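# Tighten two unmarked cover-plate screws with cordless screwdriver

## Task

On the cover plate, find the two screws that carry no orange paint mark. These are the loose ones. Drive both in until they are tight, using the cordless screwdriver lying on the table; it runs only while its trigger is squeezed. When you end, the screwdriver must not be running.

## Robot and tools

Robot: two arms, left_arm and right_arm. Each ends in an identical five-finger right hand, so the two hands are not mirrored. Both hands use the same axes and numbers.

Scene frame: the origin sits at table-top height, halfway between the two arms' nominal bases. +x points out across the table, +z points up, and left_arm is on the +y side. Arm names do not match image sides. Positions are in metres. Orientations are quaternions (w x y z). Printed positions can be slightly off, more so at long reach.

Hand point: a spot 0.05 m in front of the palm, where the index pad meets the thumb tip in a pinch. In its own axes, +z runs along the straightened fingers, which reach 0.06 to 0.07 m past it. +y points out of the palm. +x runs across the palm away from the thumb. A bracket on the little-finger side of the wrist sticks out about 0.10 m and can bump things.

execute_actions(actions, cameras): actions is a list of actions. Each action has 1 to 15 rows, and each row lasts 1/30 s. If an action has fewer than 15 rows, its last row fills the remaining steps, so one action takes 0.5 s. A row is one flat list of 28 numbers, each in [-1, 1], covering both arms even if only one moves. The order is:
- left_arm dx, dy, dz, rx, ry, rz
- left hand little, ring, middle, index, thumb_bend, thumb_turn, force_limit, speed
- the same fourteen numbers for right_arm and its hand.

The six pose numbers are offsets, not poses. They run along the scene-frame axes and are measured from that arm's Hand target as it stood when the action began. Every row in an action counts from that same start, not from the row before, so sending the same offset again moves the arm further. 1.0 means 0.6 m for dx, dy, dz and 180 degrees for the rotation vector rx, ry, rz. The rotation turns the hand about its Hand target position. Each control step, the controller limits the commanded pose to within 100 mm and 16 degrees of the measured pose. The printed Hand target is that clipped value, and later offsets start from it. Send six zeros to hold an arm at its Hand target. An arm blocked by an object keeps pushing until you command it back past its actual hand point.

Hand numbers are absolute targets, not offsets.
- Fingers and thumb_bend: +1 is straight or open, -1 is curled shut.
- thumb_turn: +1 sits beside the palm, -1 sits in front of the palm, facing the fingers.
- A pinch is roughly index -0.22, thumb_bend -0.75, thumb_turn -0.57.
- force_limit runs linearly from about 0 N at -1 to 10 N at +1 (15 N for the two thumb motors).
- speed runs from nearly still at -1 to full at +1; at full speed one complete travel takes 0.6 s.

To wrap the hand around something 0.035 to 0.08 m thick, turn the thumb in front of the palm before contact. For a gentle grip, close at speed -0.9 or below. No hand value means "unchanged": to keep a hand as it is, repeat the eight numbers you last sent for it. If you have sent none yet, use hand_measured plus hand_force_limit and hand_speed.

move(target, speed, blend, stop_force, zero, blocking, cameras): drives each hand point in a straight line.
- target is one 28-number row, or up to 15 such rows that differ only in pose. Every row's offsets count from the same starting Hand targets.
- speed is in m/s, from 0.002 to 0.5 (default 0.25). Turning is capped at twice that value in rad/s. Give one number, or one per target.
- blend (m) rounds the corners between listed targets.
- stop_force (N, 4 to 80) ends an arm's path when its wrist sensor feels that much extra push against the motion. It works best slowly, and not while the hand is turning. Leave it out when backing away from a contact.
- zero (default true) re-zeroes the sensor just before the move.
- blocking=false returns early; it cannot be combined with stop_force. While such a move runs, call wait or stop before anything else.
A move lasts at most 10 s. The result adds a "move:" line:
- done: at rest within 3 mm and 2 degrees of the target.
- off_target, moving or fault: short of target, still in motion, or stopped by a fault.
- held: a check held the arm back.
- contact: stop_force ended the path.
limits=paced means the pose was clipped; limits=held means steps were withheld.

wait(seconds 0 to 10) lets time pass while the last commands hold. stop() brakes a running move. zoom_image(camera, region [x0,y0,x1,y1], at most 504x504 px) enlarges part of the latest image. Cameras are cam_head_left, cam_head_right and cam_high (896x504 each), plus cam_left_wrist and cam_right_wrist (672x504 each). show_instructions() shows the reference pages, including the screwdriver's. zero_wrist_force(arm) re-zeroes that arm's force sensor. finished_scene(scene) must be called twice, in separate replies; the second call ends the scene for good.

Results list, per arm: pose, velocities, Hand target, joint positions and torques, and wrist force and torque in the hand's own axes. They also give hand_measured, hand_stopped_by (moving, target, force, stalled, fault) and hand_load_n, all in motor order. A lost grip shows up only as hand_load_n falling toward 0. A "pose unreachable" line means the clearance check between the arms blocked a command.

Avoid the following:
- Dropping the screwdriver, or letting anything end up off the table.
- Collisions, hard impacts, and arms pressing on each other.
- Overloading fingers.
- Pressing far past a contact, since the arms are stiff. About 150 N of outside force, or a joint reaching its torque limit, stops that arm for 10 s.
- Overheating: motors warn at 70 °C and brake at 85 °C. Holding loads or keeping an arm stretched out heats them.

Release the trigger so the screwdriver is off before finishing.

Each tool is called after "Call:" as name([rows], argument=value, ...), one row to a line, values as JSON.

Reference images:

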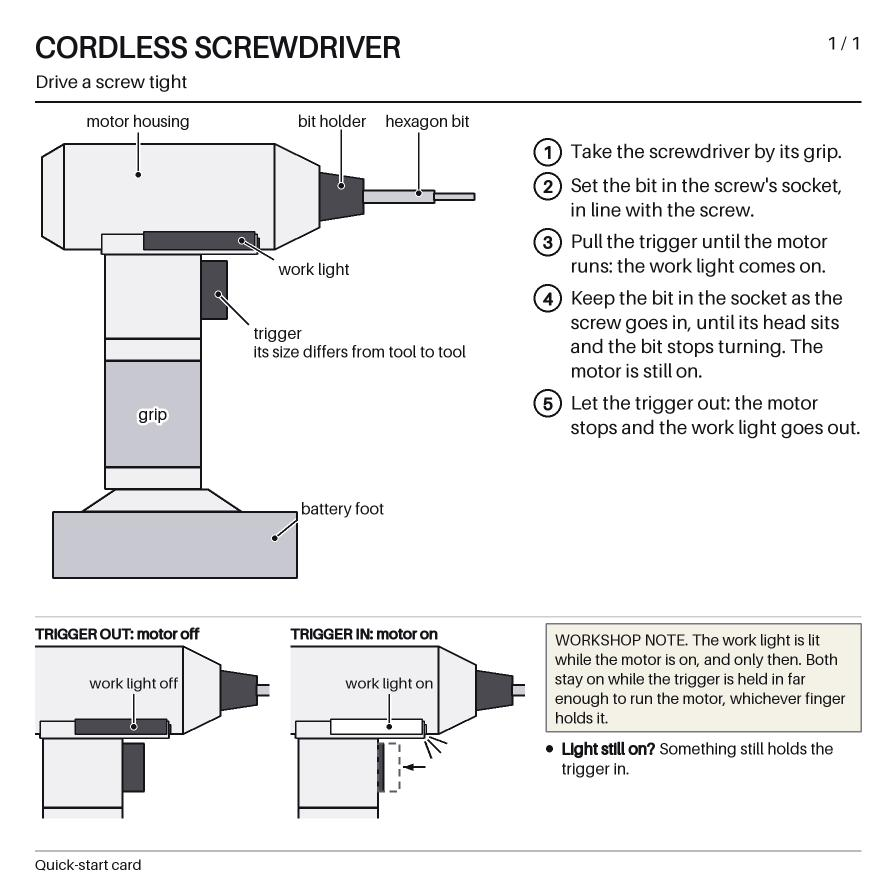

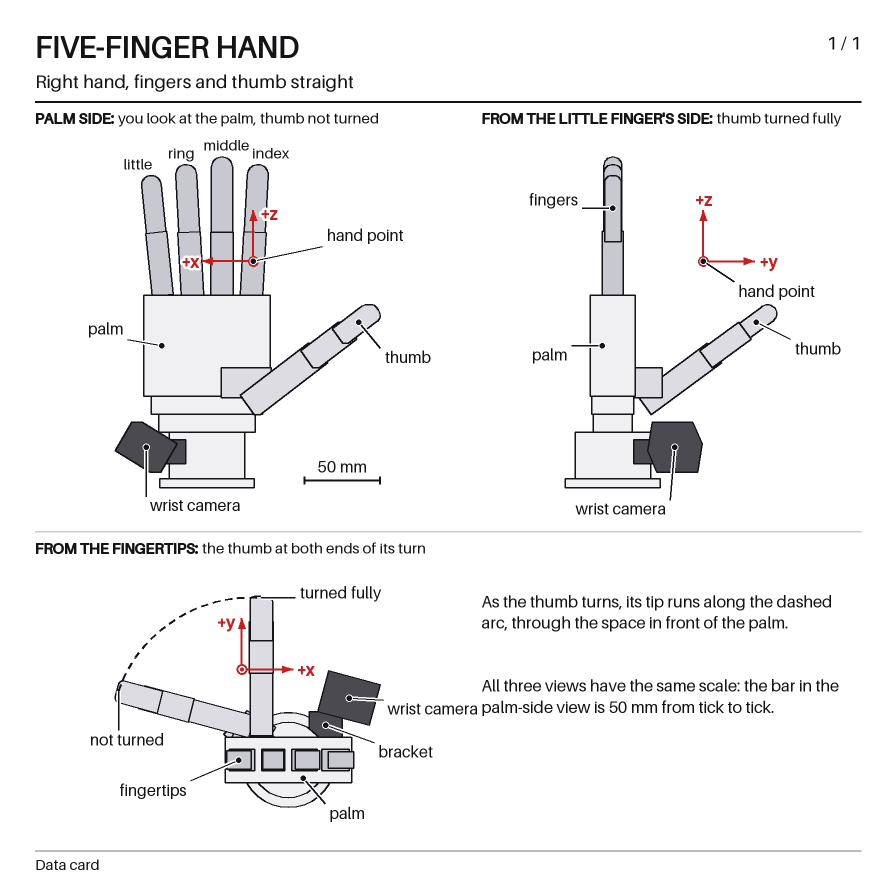

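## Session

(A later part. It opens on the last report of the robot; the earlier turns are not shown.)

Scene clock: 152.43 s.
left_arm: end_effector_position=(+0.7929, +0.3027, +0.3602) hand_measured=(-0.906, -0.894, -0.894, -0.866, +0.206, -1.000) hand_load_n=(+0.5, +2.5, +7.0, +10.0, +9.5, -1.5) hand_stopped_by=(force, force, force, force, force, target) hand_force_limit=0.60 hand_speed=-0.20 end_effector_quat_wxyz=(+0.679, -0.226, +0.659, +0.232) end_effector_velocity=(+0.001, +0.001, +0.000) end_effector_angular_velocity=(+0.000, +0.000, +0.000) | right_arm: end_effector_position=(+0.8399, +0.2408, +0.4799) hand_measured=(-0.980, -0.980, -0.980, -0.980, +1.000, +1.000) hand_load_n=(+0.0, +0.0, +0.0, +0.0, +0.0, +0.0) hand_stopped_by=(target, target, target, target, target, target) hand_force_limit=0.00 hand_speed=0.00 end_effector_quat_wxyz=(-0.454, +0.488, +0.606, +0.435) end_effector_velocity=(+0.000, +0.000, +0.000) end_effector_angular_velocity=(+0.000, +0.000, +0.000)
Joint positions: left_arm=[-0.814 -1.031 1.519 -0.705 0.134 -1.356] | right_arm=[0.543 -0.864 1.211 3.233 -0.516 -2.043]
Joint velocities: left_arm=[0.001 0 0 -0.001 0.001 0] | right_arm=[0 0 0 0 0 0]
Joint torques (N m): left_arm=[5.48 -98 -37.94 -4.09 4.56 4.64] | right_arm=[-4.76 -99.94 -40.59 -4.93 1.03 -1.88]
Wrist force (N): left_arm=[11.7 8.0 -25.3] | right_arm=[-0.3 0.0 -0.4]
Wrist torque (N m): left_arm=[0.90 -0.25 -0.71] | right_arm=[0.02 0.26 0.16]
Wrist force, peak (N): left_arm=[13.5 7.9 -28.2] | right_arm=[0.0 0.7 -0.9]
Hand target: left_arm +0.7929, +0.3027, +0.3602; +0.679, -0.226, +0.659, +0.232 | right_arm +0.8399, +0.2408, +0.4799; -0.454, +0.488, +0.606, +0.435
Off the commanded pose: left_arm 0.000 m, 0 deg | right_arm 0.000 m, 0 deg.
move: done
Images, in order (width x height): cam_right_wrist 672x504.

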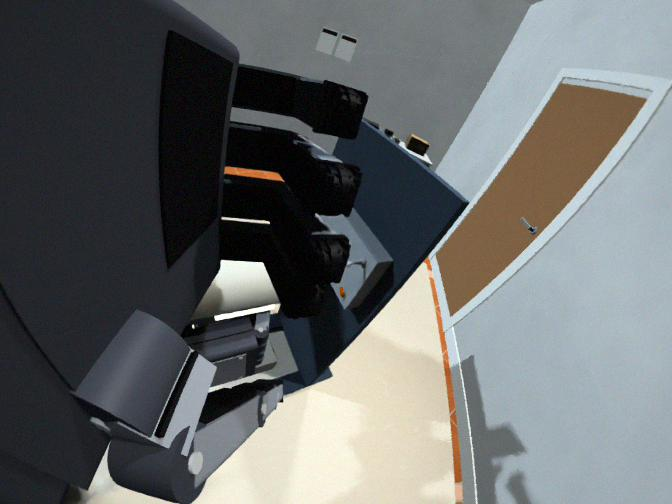

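Call:
move(target=[-0.00105,-0.00082,0,0,0,0,-0.98,-0.98,-0.98,-0.9,-0.97,-1,0.6,-0.2,0,0,0,0,0,0,-0.98,-0.98,-0.98,-0.98,1,1,0,0.0], speed=0.003, cameras=["cam_right_wrist"])

Call:
zoom_image(camera="cam_right_wrist", region=[345, 245, 375, 275])

Scene clock: 153.30 s.
left_arm: end_effector_position=(+0.7923, +0.3022, +0.3602) hand_measured=(-0.906, -0.896, -0.894, -0.866, +0.206, -1.000) hand_load_n=(+0.0, +2.5, +7.5, +10.0, +9.5, -1.5) hand_stopped_by=(force, force, force, force, force, target) hand_force_limit=0.60 hand_speed=-0.20 end_effector_quat_wxyz=(+0.679, -0.226, +0.659, +0.232) end_effector_velocity=(+0.000, +0.000, +0.000) end_effector_angular_velocity=(-0.001, -0.001, -0.001) | right_arm: end_effector_position=(+0.8399, +0.2408, +0.4799) hand_measured=(-0.980, -0.980, -0.980, -0.980, +1.000, +1.000) hand_load_n=(+0.0, +0.0, +0.0, +0.0, +0.0, +0.0) hand_stopped_by=(target, target, target, target, target, target) hand_force_limit=0.00 hand_speed=0.00 end_effector_quat_wxyz=(-0.454, +0.488, +0.606, +0.435) end_effector_velocity=(+0.000, +0.000, +0.001) end_effector_angular_velocity=(+0.000, +0.000, +0.000)
Joint positions: left_arm=[-0.815 -1.032 1.52 -0.707 0.134 -1.354] | right_arm=[0.543 -0.864 1.211 3.233 -0.516 -2.043]
Joint velocities: left_arm=[0 0 0 -0.001 0 -0.001] | right_arm=[0 -0.001 0 0.001 0 0]
Joint torques (N m): left_arm=[-8.85 -99.28 -32.99 -4.06 0.95 5.3] | right_arm=[-4.08 -100.38 -41.05 -5.1 0.87 -1.97]
Wrist force (N): left_arm=[9.0 7.9 -11.1] | right_arm=[-0.1 0.6 -0.8]
Wrist torque (N m): left_arm=[0.36 -0.17 -0.84] | right_arm=[0.12 0.23 0.20]
Wrist force, peak (N): left_arm=[15.3 8.4 -32.7] | right_arm=[0.3 0.7 -0.9]
Hand target: left_arm +0.7923, +0.3022, +0.3602; +0.679, -0.226, +0.659, +0.232 | right_arm +0.8399, +0.2408, +0.4799; -0.454, +0.488, +0.606, +0.435
Off the commanded pose: left_arm 0.000 m, 0 deg | right_arm 0.000 m, 0 deg.
move: done
Images, in order (width x height): cam_right_wrist 672x504.

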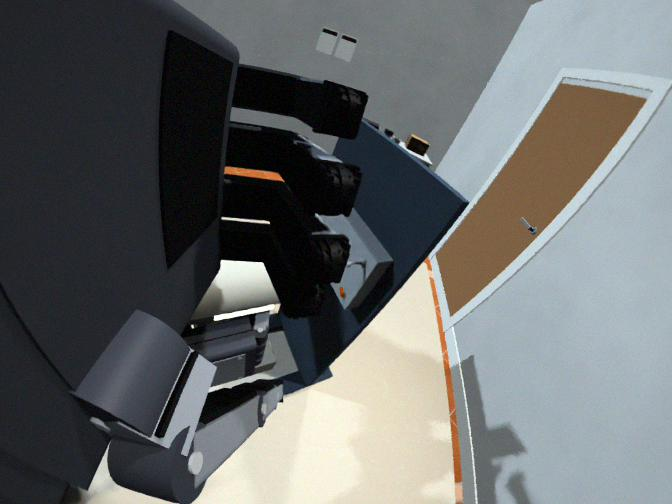

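Scaled by 16.800 from the camera's 672x504 image, which has a finer 960x720 frame.

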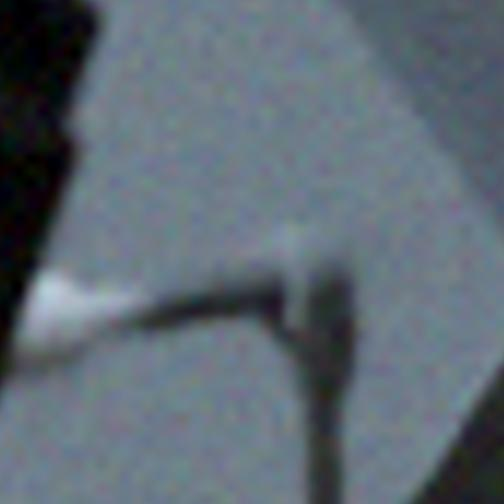

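Call:
move(target=[0,0,0,0,0,0,-0.98,-0.98,-0.98,-0.3,-0.97,-1,0.0,-0.2,0,0,0,0,0,0,-0.98,-0.98,-0.98,-0.98,1,1,0,0.0], cameras=[])

Call:
move(target=[-0.0197,-0.0154,0,0,0,0,-0.98,-0.98,-0.98,-0.3,-0.97,-1,0.0,-0.2,0,0,0,0,0,0,-0.98,-0.98,-0.98,-0.98,1,1,0,0.0], speed=0.03, cameras=["cam_right_wrist","cam_left_wrist"])

Call:
zoom_image(camera="cam_right_wrist", region=[335, 240, 385, 278])

Call:
zoom_image(camera="cam_right_wrist", region=[348, 250, 378, 275])

Call:
zoom_image(camera="cam_left_wrist", region=[370, 160, 450, 260])

Scene clock: 154.27 s.
left_arm: end_effector_position=(+0.7923, +0.3022, +0.3602) hand_measured=(-0.906, -0.896, -0.894, -0.300, +0.206, -1.000) hand_load_n=(+0.5, +3.5, +9.0, +0.0, +7.5, +1.0) hand_stopped_by=(force, force, force, target, force, target) hand_force_limit=0.00 hand_speed=-0.20 end_effector_quat_wxyz=(+0.679, -0.226, +0.659, +0.232) end_effector_velocity=(+0.000, +0.000, +0.000) end_effector_angular_velocity=(+0.000, +0.000, -0.001) | right_arm: end_effector_position=(+0.8399, +0.2408, +0.4799) hand_measured=(-0.980, -0.980, -0.980, -0.980, +1.000, +1.000) hand_load_n=(+0.0, +0.0, +0.0, +0.0, +0.0, +0.0) hand_stopped_by=(target, target, target, target, target, target) hand_force_limit=0.00 hand_speed=0.00 end_effector_quat_wxyz=(-0.454, +0.488, +0.606, +0.435) end_effector_velocity=(+0.001, +0.000, -0.002) end_effector_angular_velocity=(+0.000, +0.000, -0.001)
Joint positions: left_arm=[-0.815 -1.032 1.52 -0.707 0.134 -1.354] | right_arm=[0.543 -0.864 1.211 3.233 -0.516 -2.043]
Joint velocities: left_arm=[0 0 0 0 0.001 0] | right_arm=[0 0.001 0 -0.001 -0.001 0]
Joint torques (N m): left_arm=[-0.45 -89.15 -31.56 -2.65 1.14 2.65] | right_arm=[-3.59 -99.97 -41.11 -5.06 1.14 -1.98]
Wrist force (N): left_arm=[4.3 1.9 -1.3] | right_arm=[0.0 0.4 -0.9]
Wrist torque (N m): left_arm=[0.73 -0.05 0.10] | right_arm=[0.11 0.21 0.20]
Wrist force, peak (N): left_arm=[7.6 8.7 -12.1] | right_arm=[-0.1 0.7 -0.8]
Hand target: left_arm +0.7923, +0.3022, +0.3602; +0.679, -0.226, +0.659, +0.232 | right_arm +0.8399, +0.2408, +0.4799; -0.454, +0.488, +0.606, +0.435
Off the commanded pose: left_arm 0.000 m, 0 deg | right_arm 0.000 m, 0 deg.
move: done
No camera images: "cameras" was empty.

Scene clock: 155.13 s.
left_arm: end_effector_position=(+0.7804, +0.2929, +0.3602) hand_measured=(-0.906, -0.896, -0.894, -0.300, +0.206, -1.000) hand_load_n=(+0.5, +3.5, +10.0, +0.0, +6.0, +2.5) hand_stopped_by=(force, force, force, target, force, target) hand_force_limit=0.00 hand_speed=-0.20 end_effector_quat_wxyz=(+0.679, -0.226, +0.659, +0.232) end_effector_velocity=(+0.000, -0.001, +0.000) end_effector_angular_velocity=(+0.000, +0.000, -0.002) | right_arm: end_effector_position=(+0.8399, +0.2408, +0.4799) hand_measured=(-0.980, -0.980, -0.980, -0.980, +1.000, +1.000) hand_load_n=(+0.0, +0.0, +0.0, +0.0, +0.0, +0.0) hand_stopped_by=(target, target, target, target, target, target) hand_force_limit=0.00 hand_speed=0.00 end_effector_quat_wxyz=(-0.454, +0.488, +0.606, +0.435) end_effector_velocity=(+0.000, +0.000, +0.000) end_effector_angular_velocity=(+0.001, -0.001, +0.000)
Joint positions: left_arm=[-0.832 -1.044 1.541 -0.749 0.116 -1.322] | right_arm=[0.543 -0.864 1.211 3.233 -0.516 -2.043]
Joint velocities: left_arm=[-0.001 0 0 0 0.001 0.001] | right_arm=[0 0 0 -0.002 0 0]
Joint torques (N m): left_arm=[5.28 -91.41 -28.25 -4.52 3.2 3.81] | right_arm=[-3.54 -100.07 -41.71 -5.01 1.03 -1.88]
Wrist force (N): left_arm=[6.3 3.3 -1.3] | right_arm=[0.0 0.5 -0.7]
Wrist torque (N m): left_arm=[0.56 0.01 0.12] | right_arm=[0.12 0.22 0.19]
Wrist force, peak (N): left_arm=[6.6 3.1 -1.3] | right_arm=[0.0 0.7 -1.2]
Hand target: left_arm +0.7804, +0.2930, +0.3602; +0.679, -0.226, +0.659, +0.232 | right_arm +0.8399, +0.2408, +0.4799; -0.454, +0.488, +0.606, +0.435
Off the commanded pose: left_arm 0.000 m, 0 deg | right_arm 0.000 m, 0 deg.
move: done
Images, in order (width x height): cam_left_wrist 672x504, cam_right_wrist 672x504.

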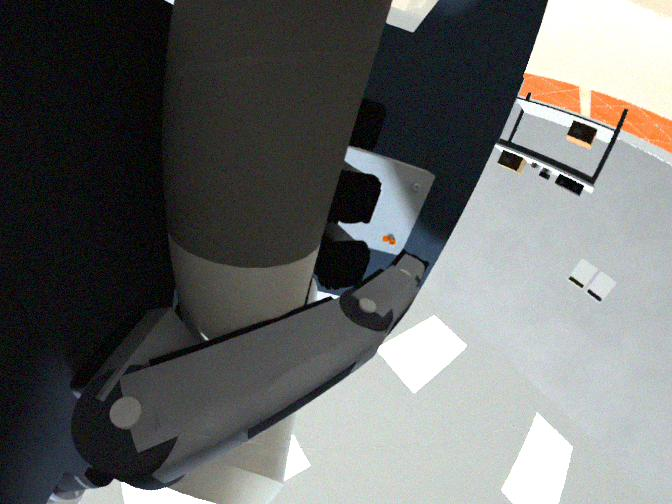

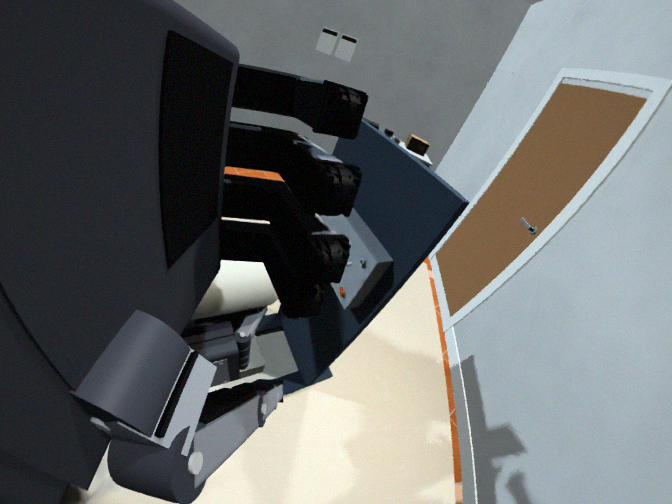

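Scaled by 10.080 from the camera's 672x504 image, which has a finer 960x720 frame.

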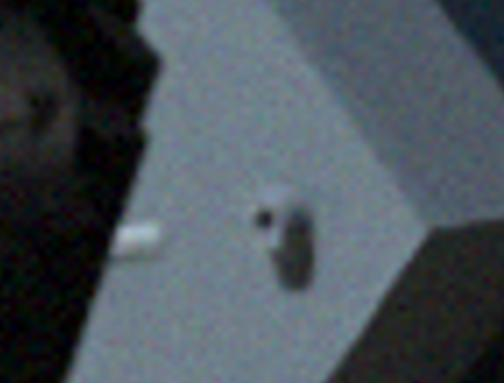

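Scaled by 16.800 from the camera's 672x504 image, which has a finer 960x720 frame.

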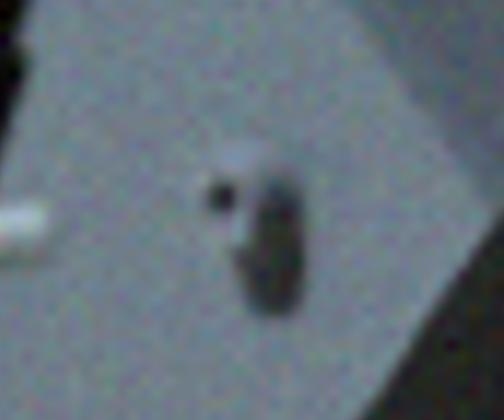

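Scaled by 5.040 from the camera's 672x504 image, which has a finer 960x720 frame.

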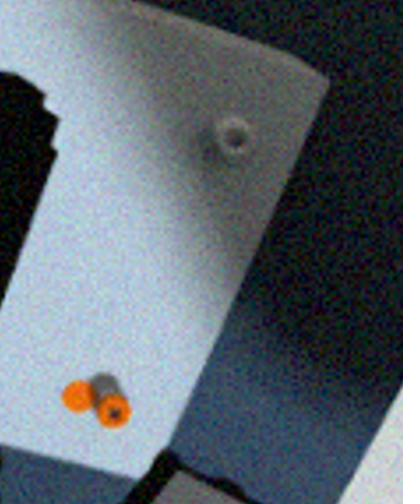

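Call:
wait(seconds=0)

Call:
zoom_image(camera="cam_right_wrist", region=[200, 180, 400, 330])

Call:
zoom_image(camera="cam_left_wrist", region=[370, 160, 450, 260])

Scene clock: 155.77 s.
left_arm: end_effector_position=(+0.7804, +0.2930, +0.3602) hand_measured=(-0.906, -0.896, -0.894, -0.300, +0.206, -1.000) hand_load_n=(+0.5, +3.5, +10.5, +0.0, +6.5, +2.5) hand_stopped_by=(force, force, force, target, force, target) hand_force_limit=0.00 hand_speed=-0.20 end_effector_quat_wxyz=(+0.679, -0.226, +0.659, +0.232) end_effector_velocity=(+0.000, +0.000, +0.000) end_effector_angular_velocity=(-0.001, -0.001, +0.001) | right_arm: end_effector_position=(+0.8399, +0.2408, +0.4799) hand_measured=(-0.980, -0.980, -0.980, -0.980, +1.000, +1.000) hand_load_n=(+0.0, +0.0, +0.0, +0.0, +0.0, +0.0) hand_stopped_by=(target, target, target, target, target, target) hand_force_limit=0.00 hand_speed=0.00 end_effector_quat_wxyz=(-0.454, +0.488, +0.606, +0.435) end_effector_velocity=(+0.000, +0.000, +0.002) end_effector_angular_velocity=(+0.001, -0.001, +0.000)
Joint positions: left_arm=[-0.832 -1.044 1.541 -0.749 0.116 -1.322] | right_arm=[0.543 -0.864 1.211 3.233 -0.516 -2.043]
Joint velocities: left_arm=[0 0 0 0 0 -0.001] | right_arm=[0 -0.002 0 0.001 0 0]
Joint torques (N m): left_arm=[10.74 -76.38 -30.72 0.78 3.41 -0.25] | right_arm=[-3.13 -100.38 -41.72 -5.02 0.96 -1.79]
Wrist force (N): left_arm=[6.1 3.2 -1.0] | right_arm=[0.5 0.5 -0.9]
Wrist torque (N m): left_arm=[0.53 0.04 0.11] | right_arm=[0.12 0.15 0.22]
Wrist force, peak (N): left_arm=[6.6 3.1 -1.1] | right_arm=[0.5 0.5 -0.9]
Hand target: left_arm +0.7804, +0.2930, +0.3602; +0.679, -0.226, +0.659, +0.232 | right_arm +0.8399, +0.2408, +0.4799; -0.454, +0.488, +0.606, +0.435
Off the commanded pose: left_arm 0.000 m, 0 deg | right_arm 0.000 m, 0 deg.

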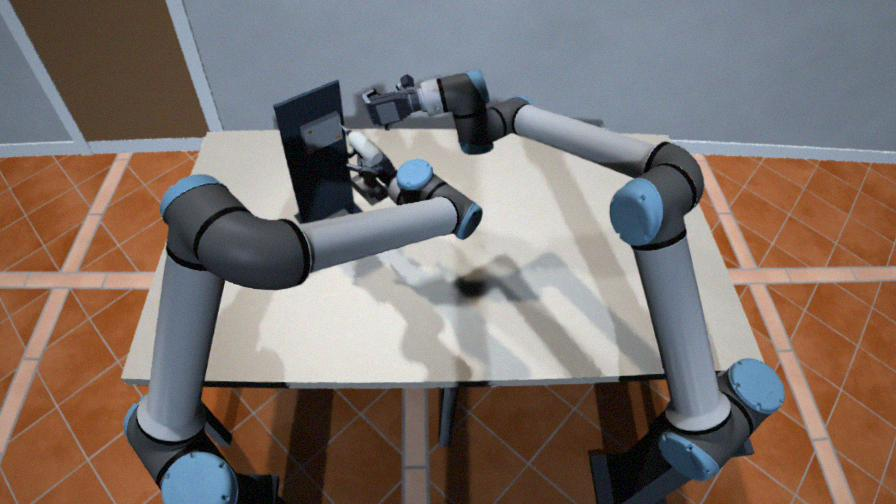

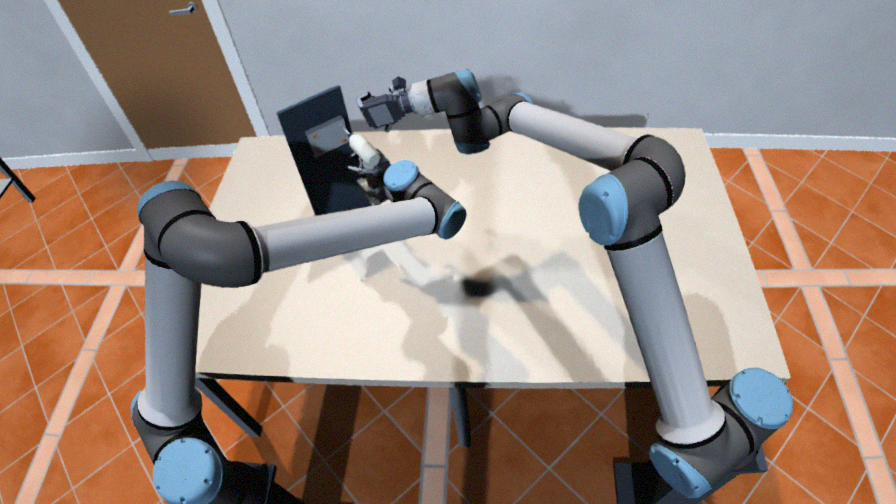

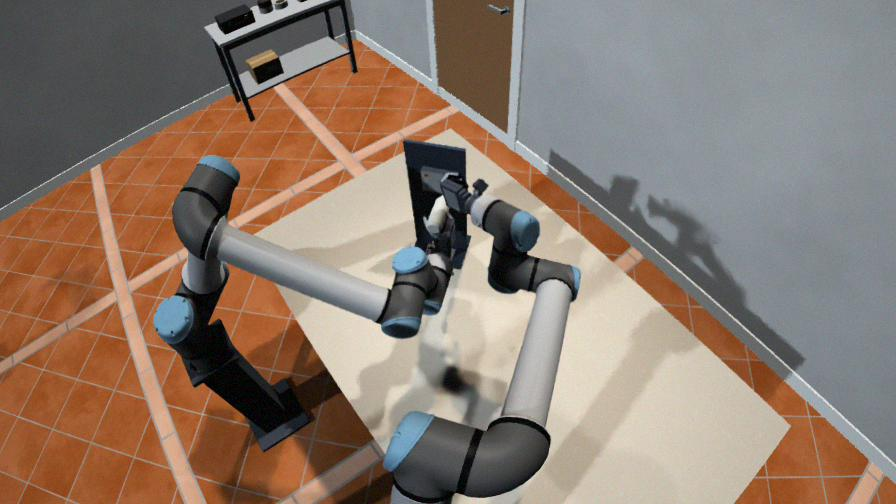

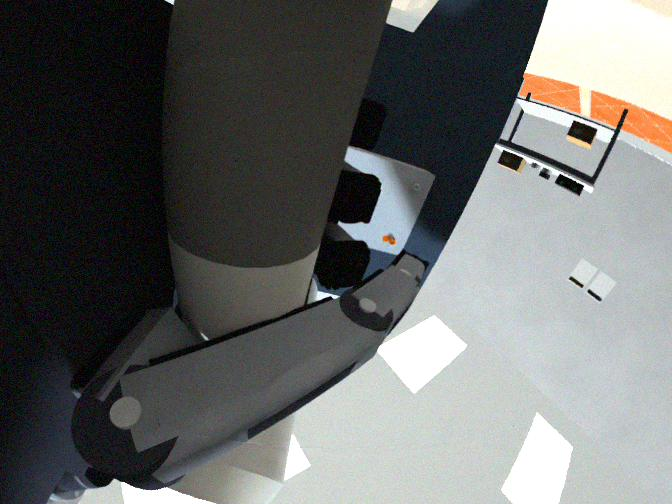

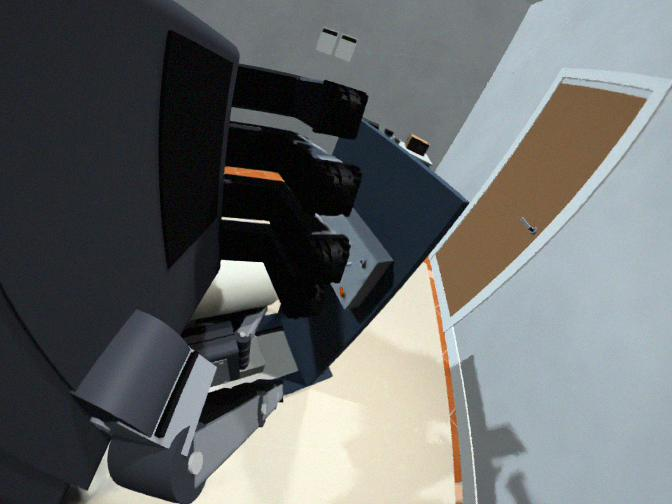

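Scaled by 2.520 from the camera's 672x504 image, which has a finer 960x720 frame.

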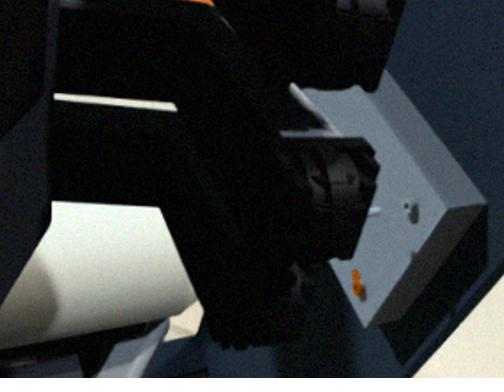

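Scaled by 5.040 from the camera's 672x504 image, which has a finer 960x720 frame.

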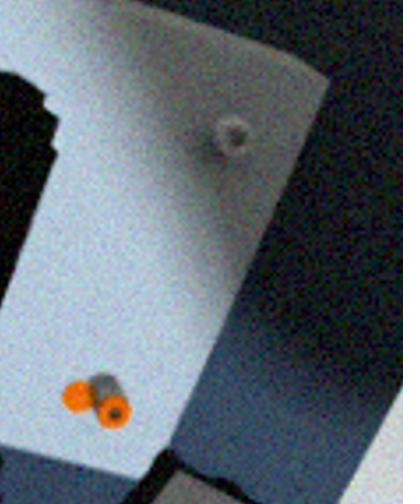

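Call:
zoom_image(camera="cam_right_wrist", region=[352, 252, 376, 276])

Call:
zoom_image(camera="cam_right_wrist", region=[330, 280, 354, 304])

Call:
zoom_image(camera="cam_left_wrist", region=[402, 172, 432, 202])

Call:
zoom_image(camera="cam_left_wrist", region=[374, 224, 404, 254])

Scaled by 21.000 from the camera's 672x504 image, which has a finer 960x720 frame.

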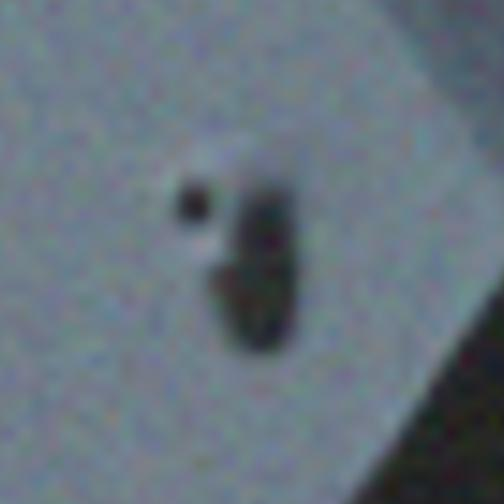

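Scaled by 21.000 from the camera's 672x504 image, which has a finer 960x720 frame.

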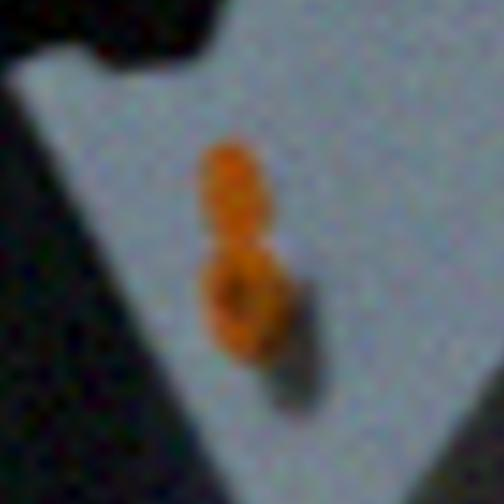

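Scaled by 16.800 from the camera's 672x504 image, which has a finer 960x720 frame.

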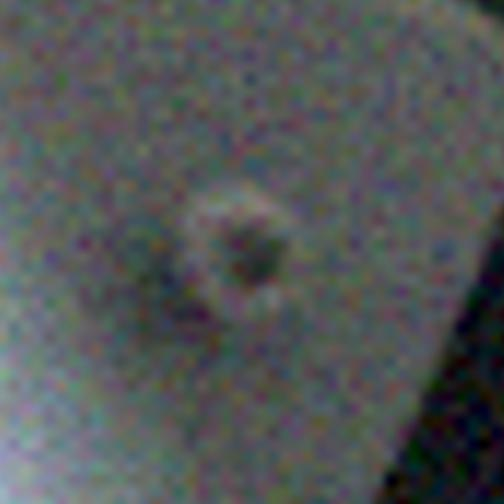

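Scaled by 16.800 from the camera's 672x504 image, which has a finer 960x720 frame.

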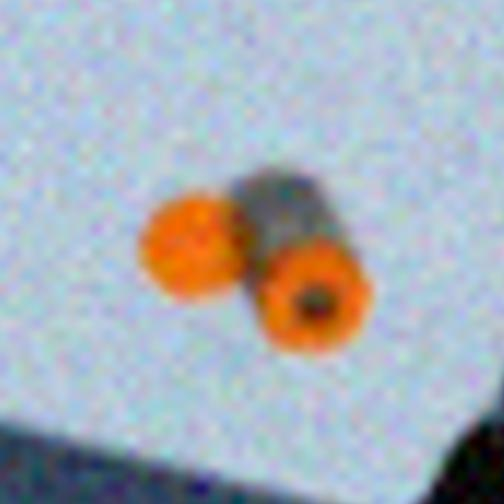

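Call:
move(target=[-0.0817,0.105,-0.0917,0,0,0,-0.98,-0.98,-0.98,-0.3,-0.97,-1,0.0,-0.2,-0.0817,0.105,-0.0917,0,0,0,-0.98,-0.98,-0.98,-0.98,1,1,0,0.0], speed=0.05)

Call:
zoom_image(camera="cam_right_wrist", region=[200, 180, 400, 330])

Call:
zoom_image(camera="cam_right_wrist", region=[330, 230, 390, 275])

Scene clock: 159.47 s.
left_arm: end_effector_position=(+0.7314, +0.3562, +0.3053) hand_measured=(-0.906, -0.896, -0.894, -0.300, +0.206, -1.000) hand_load_n=(+0.5, +3.5, +10.0, +0.0, +6.5, +2.0) hand_stopped_by=(force, force, force, target, force, target) hand_force_limit=0.00 hand_speed=-0.20 end_effector_quat_wxyz=(+0.679, -0.226, +0.659, +0.232) end_effector_velocity=(+0.000, -0.001, +0.000) end_effector_angular_velocity=(-0.001, -0.001, -0.002) | right_arm: end_effector_position=(+0.7908, +0.3040, +0.4248) hand_measured=(-0.980, -0.980, -0.980, -0.980, +1.000, +1.000) hand_load_n=(+0.0, +0.0, +0.0, +0.5, +0.0, +0.0) hand_stopped_by=(target, target, target, target, target, target) hand_force_limit=0.00 hand_speed=0.00 end_effector_quat_wxyz=(-0.454, +0.488, +0.606, +0.435) end_effector_velocity=(+0.000, +0.000, -0.001) end_effector_angular_velocity=(-0.001, +0.001, +0.000)
Joint positions: left_arm=[-0.82 -1.099 1.742 -0.872 0.128 -1.344] | right_arm=[0.624 -0.797 1.2 3.125 -0.59 -1.982]
Joint velocities: left_arm=[-0.001 0 -0.001 -0.001 0.001 -0.001] | right_arm=[0 0.001 0 0 0.001 0]
Joint torques (N m): left_arm=[-4.92 -68.28 -51.27 -4.5 2.34 3.9] | right_arm=[-14.09 -115.91 -39.13 -0.63 2.7 -2.02]
Wrist force (N): left_arm=[6.4 3.3 -1.1] | right_arm=[0.3 0.4 -0.7]
Wrist torque (N m): left_arm=[0.55 -0.01 0.14] | right_arm=[0.09 0.17 0.21]
Wrist force, peak (N): left_arm=[6.8 4.4 -1.6] | right_arm=[0.2 1.0 -1.4]
Hand target: left_arm +0.7315, +0.3561, +0.3053; +0.679, -0.226, +0.659, +0.232 | right_arm +0.7909, +0.3039, +0.4248; -0.454, +0.488, +0.606, +0.435
Off the commanded pose: left_arm 0.000 m, 0 deg | right_arm 0.000 m, 0 deg.
move: done

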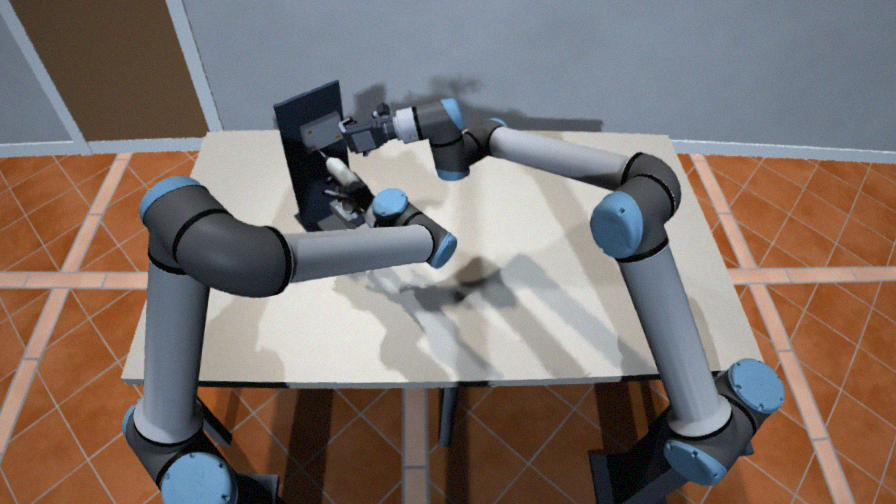

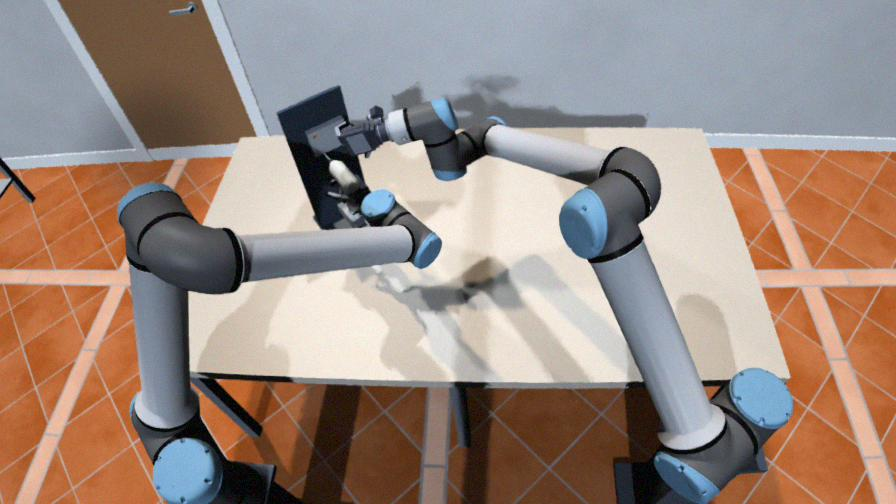

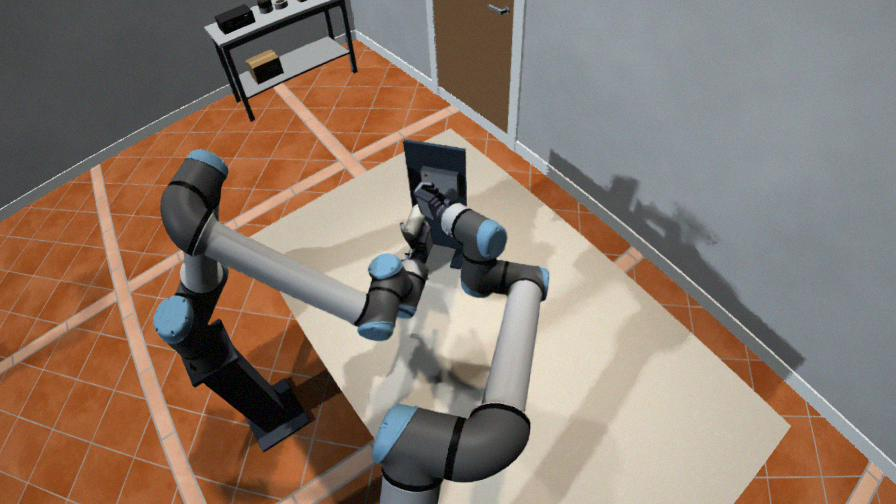

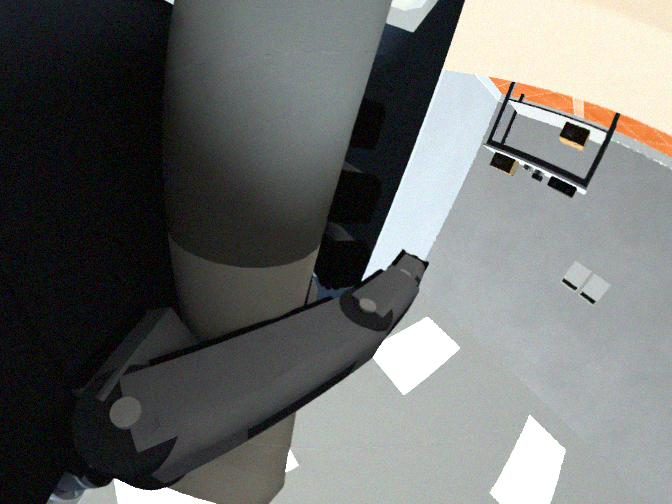

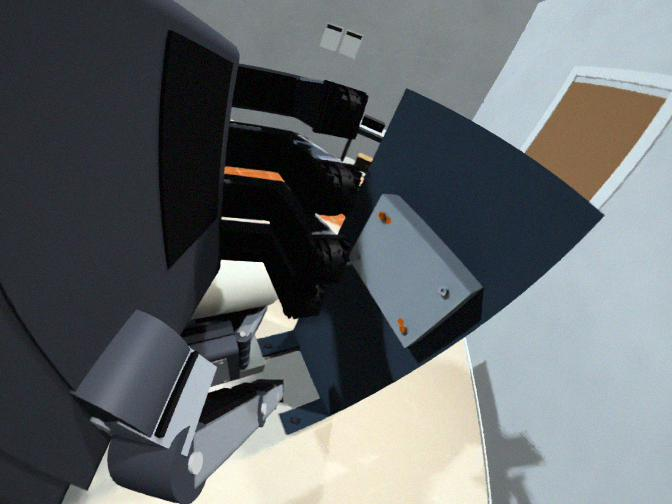

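Scaled by 2.520 from the camera's 672x504 image, which has a finer 960x720 frame.

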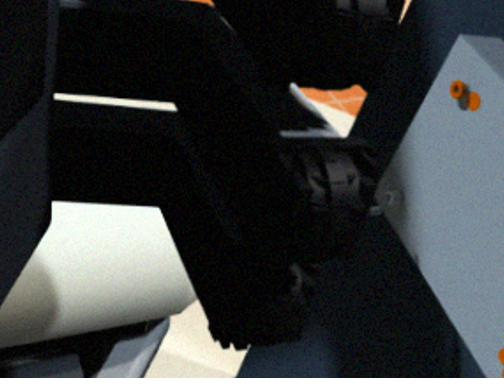

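Scaled by 8.400 from the camera's 672x504 image, which has a finer 960x720 frame.

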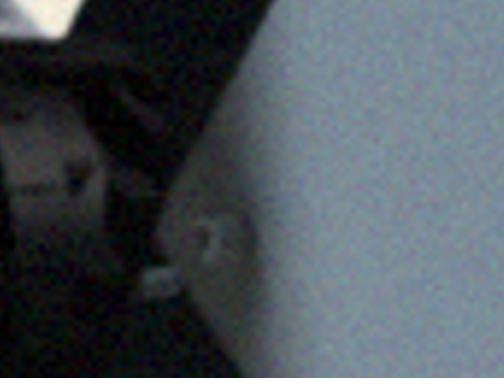

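Call:
zoom_image(camera="cam_right_wrist", region=[430, 280, 460, 310])

Call:
zoom_image(camera="cam_right_wrist", region=[370, 205, 400, 235])

Call:
zoom_image(camera="cam_right_wrist", region=[390, 310, 420, 340])

Call:
zoom_image(camera="cam_right_wrist", region=[340, 242, 370, 272])

Scaled by 16.800 from the camera's 672x504 image, which has a finer 960x720 frame.

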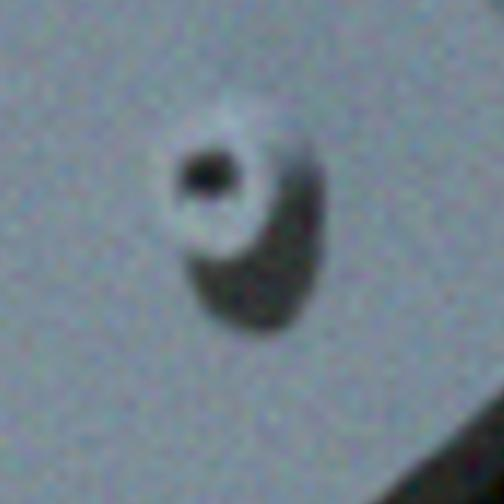

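Scaled by 16.800 from the camera's 672x504 image, which has a finer 960x720 frame.

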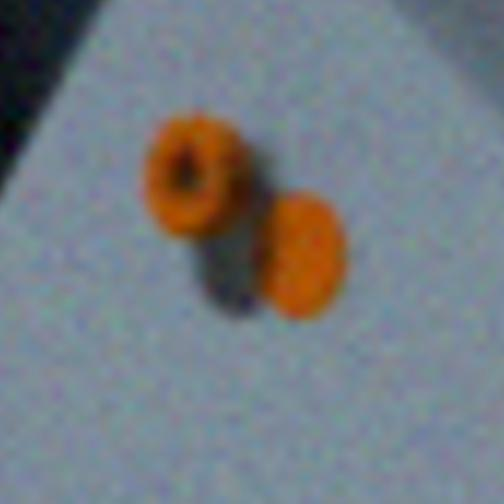

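Scaled by 16.800 from the camera's 672x504 image, which has a finer 960x720 frame.

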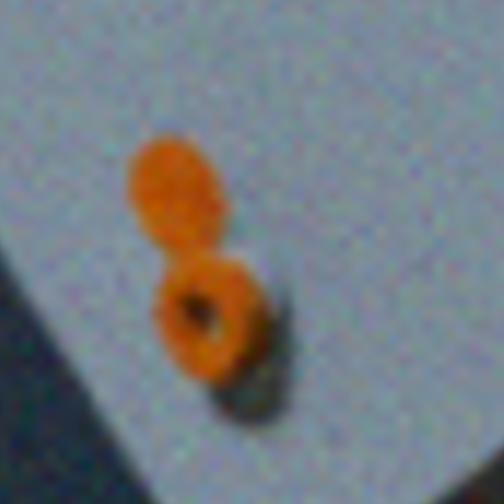

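Scaled by 16.800 from the camera's 672x504 image, which has a finer 960x720 frame.

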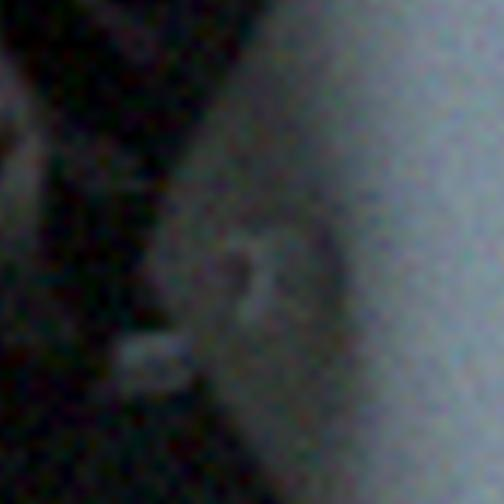

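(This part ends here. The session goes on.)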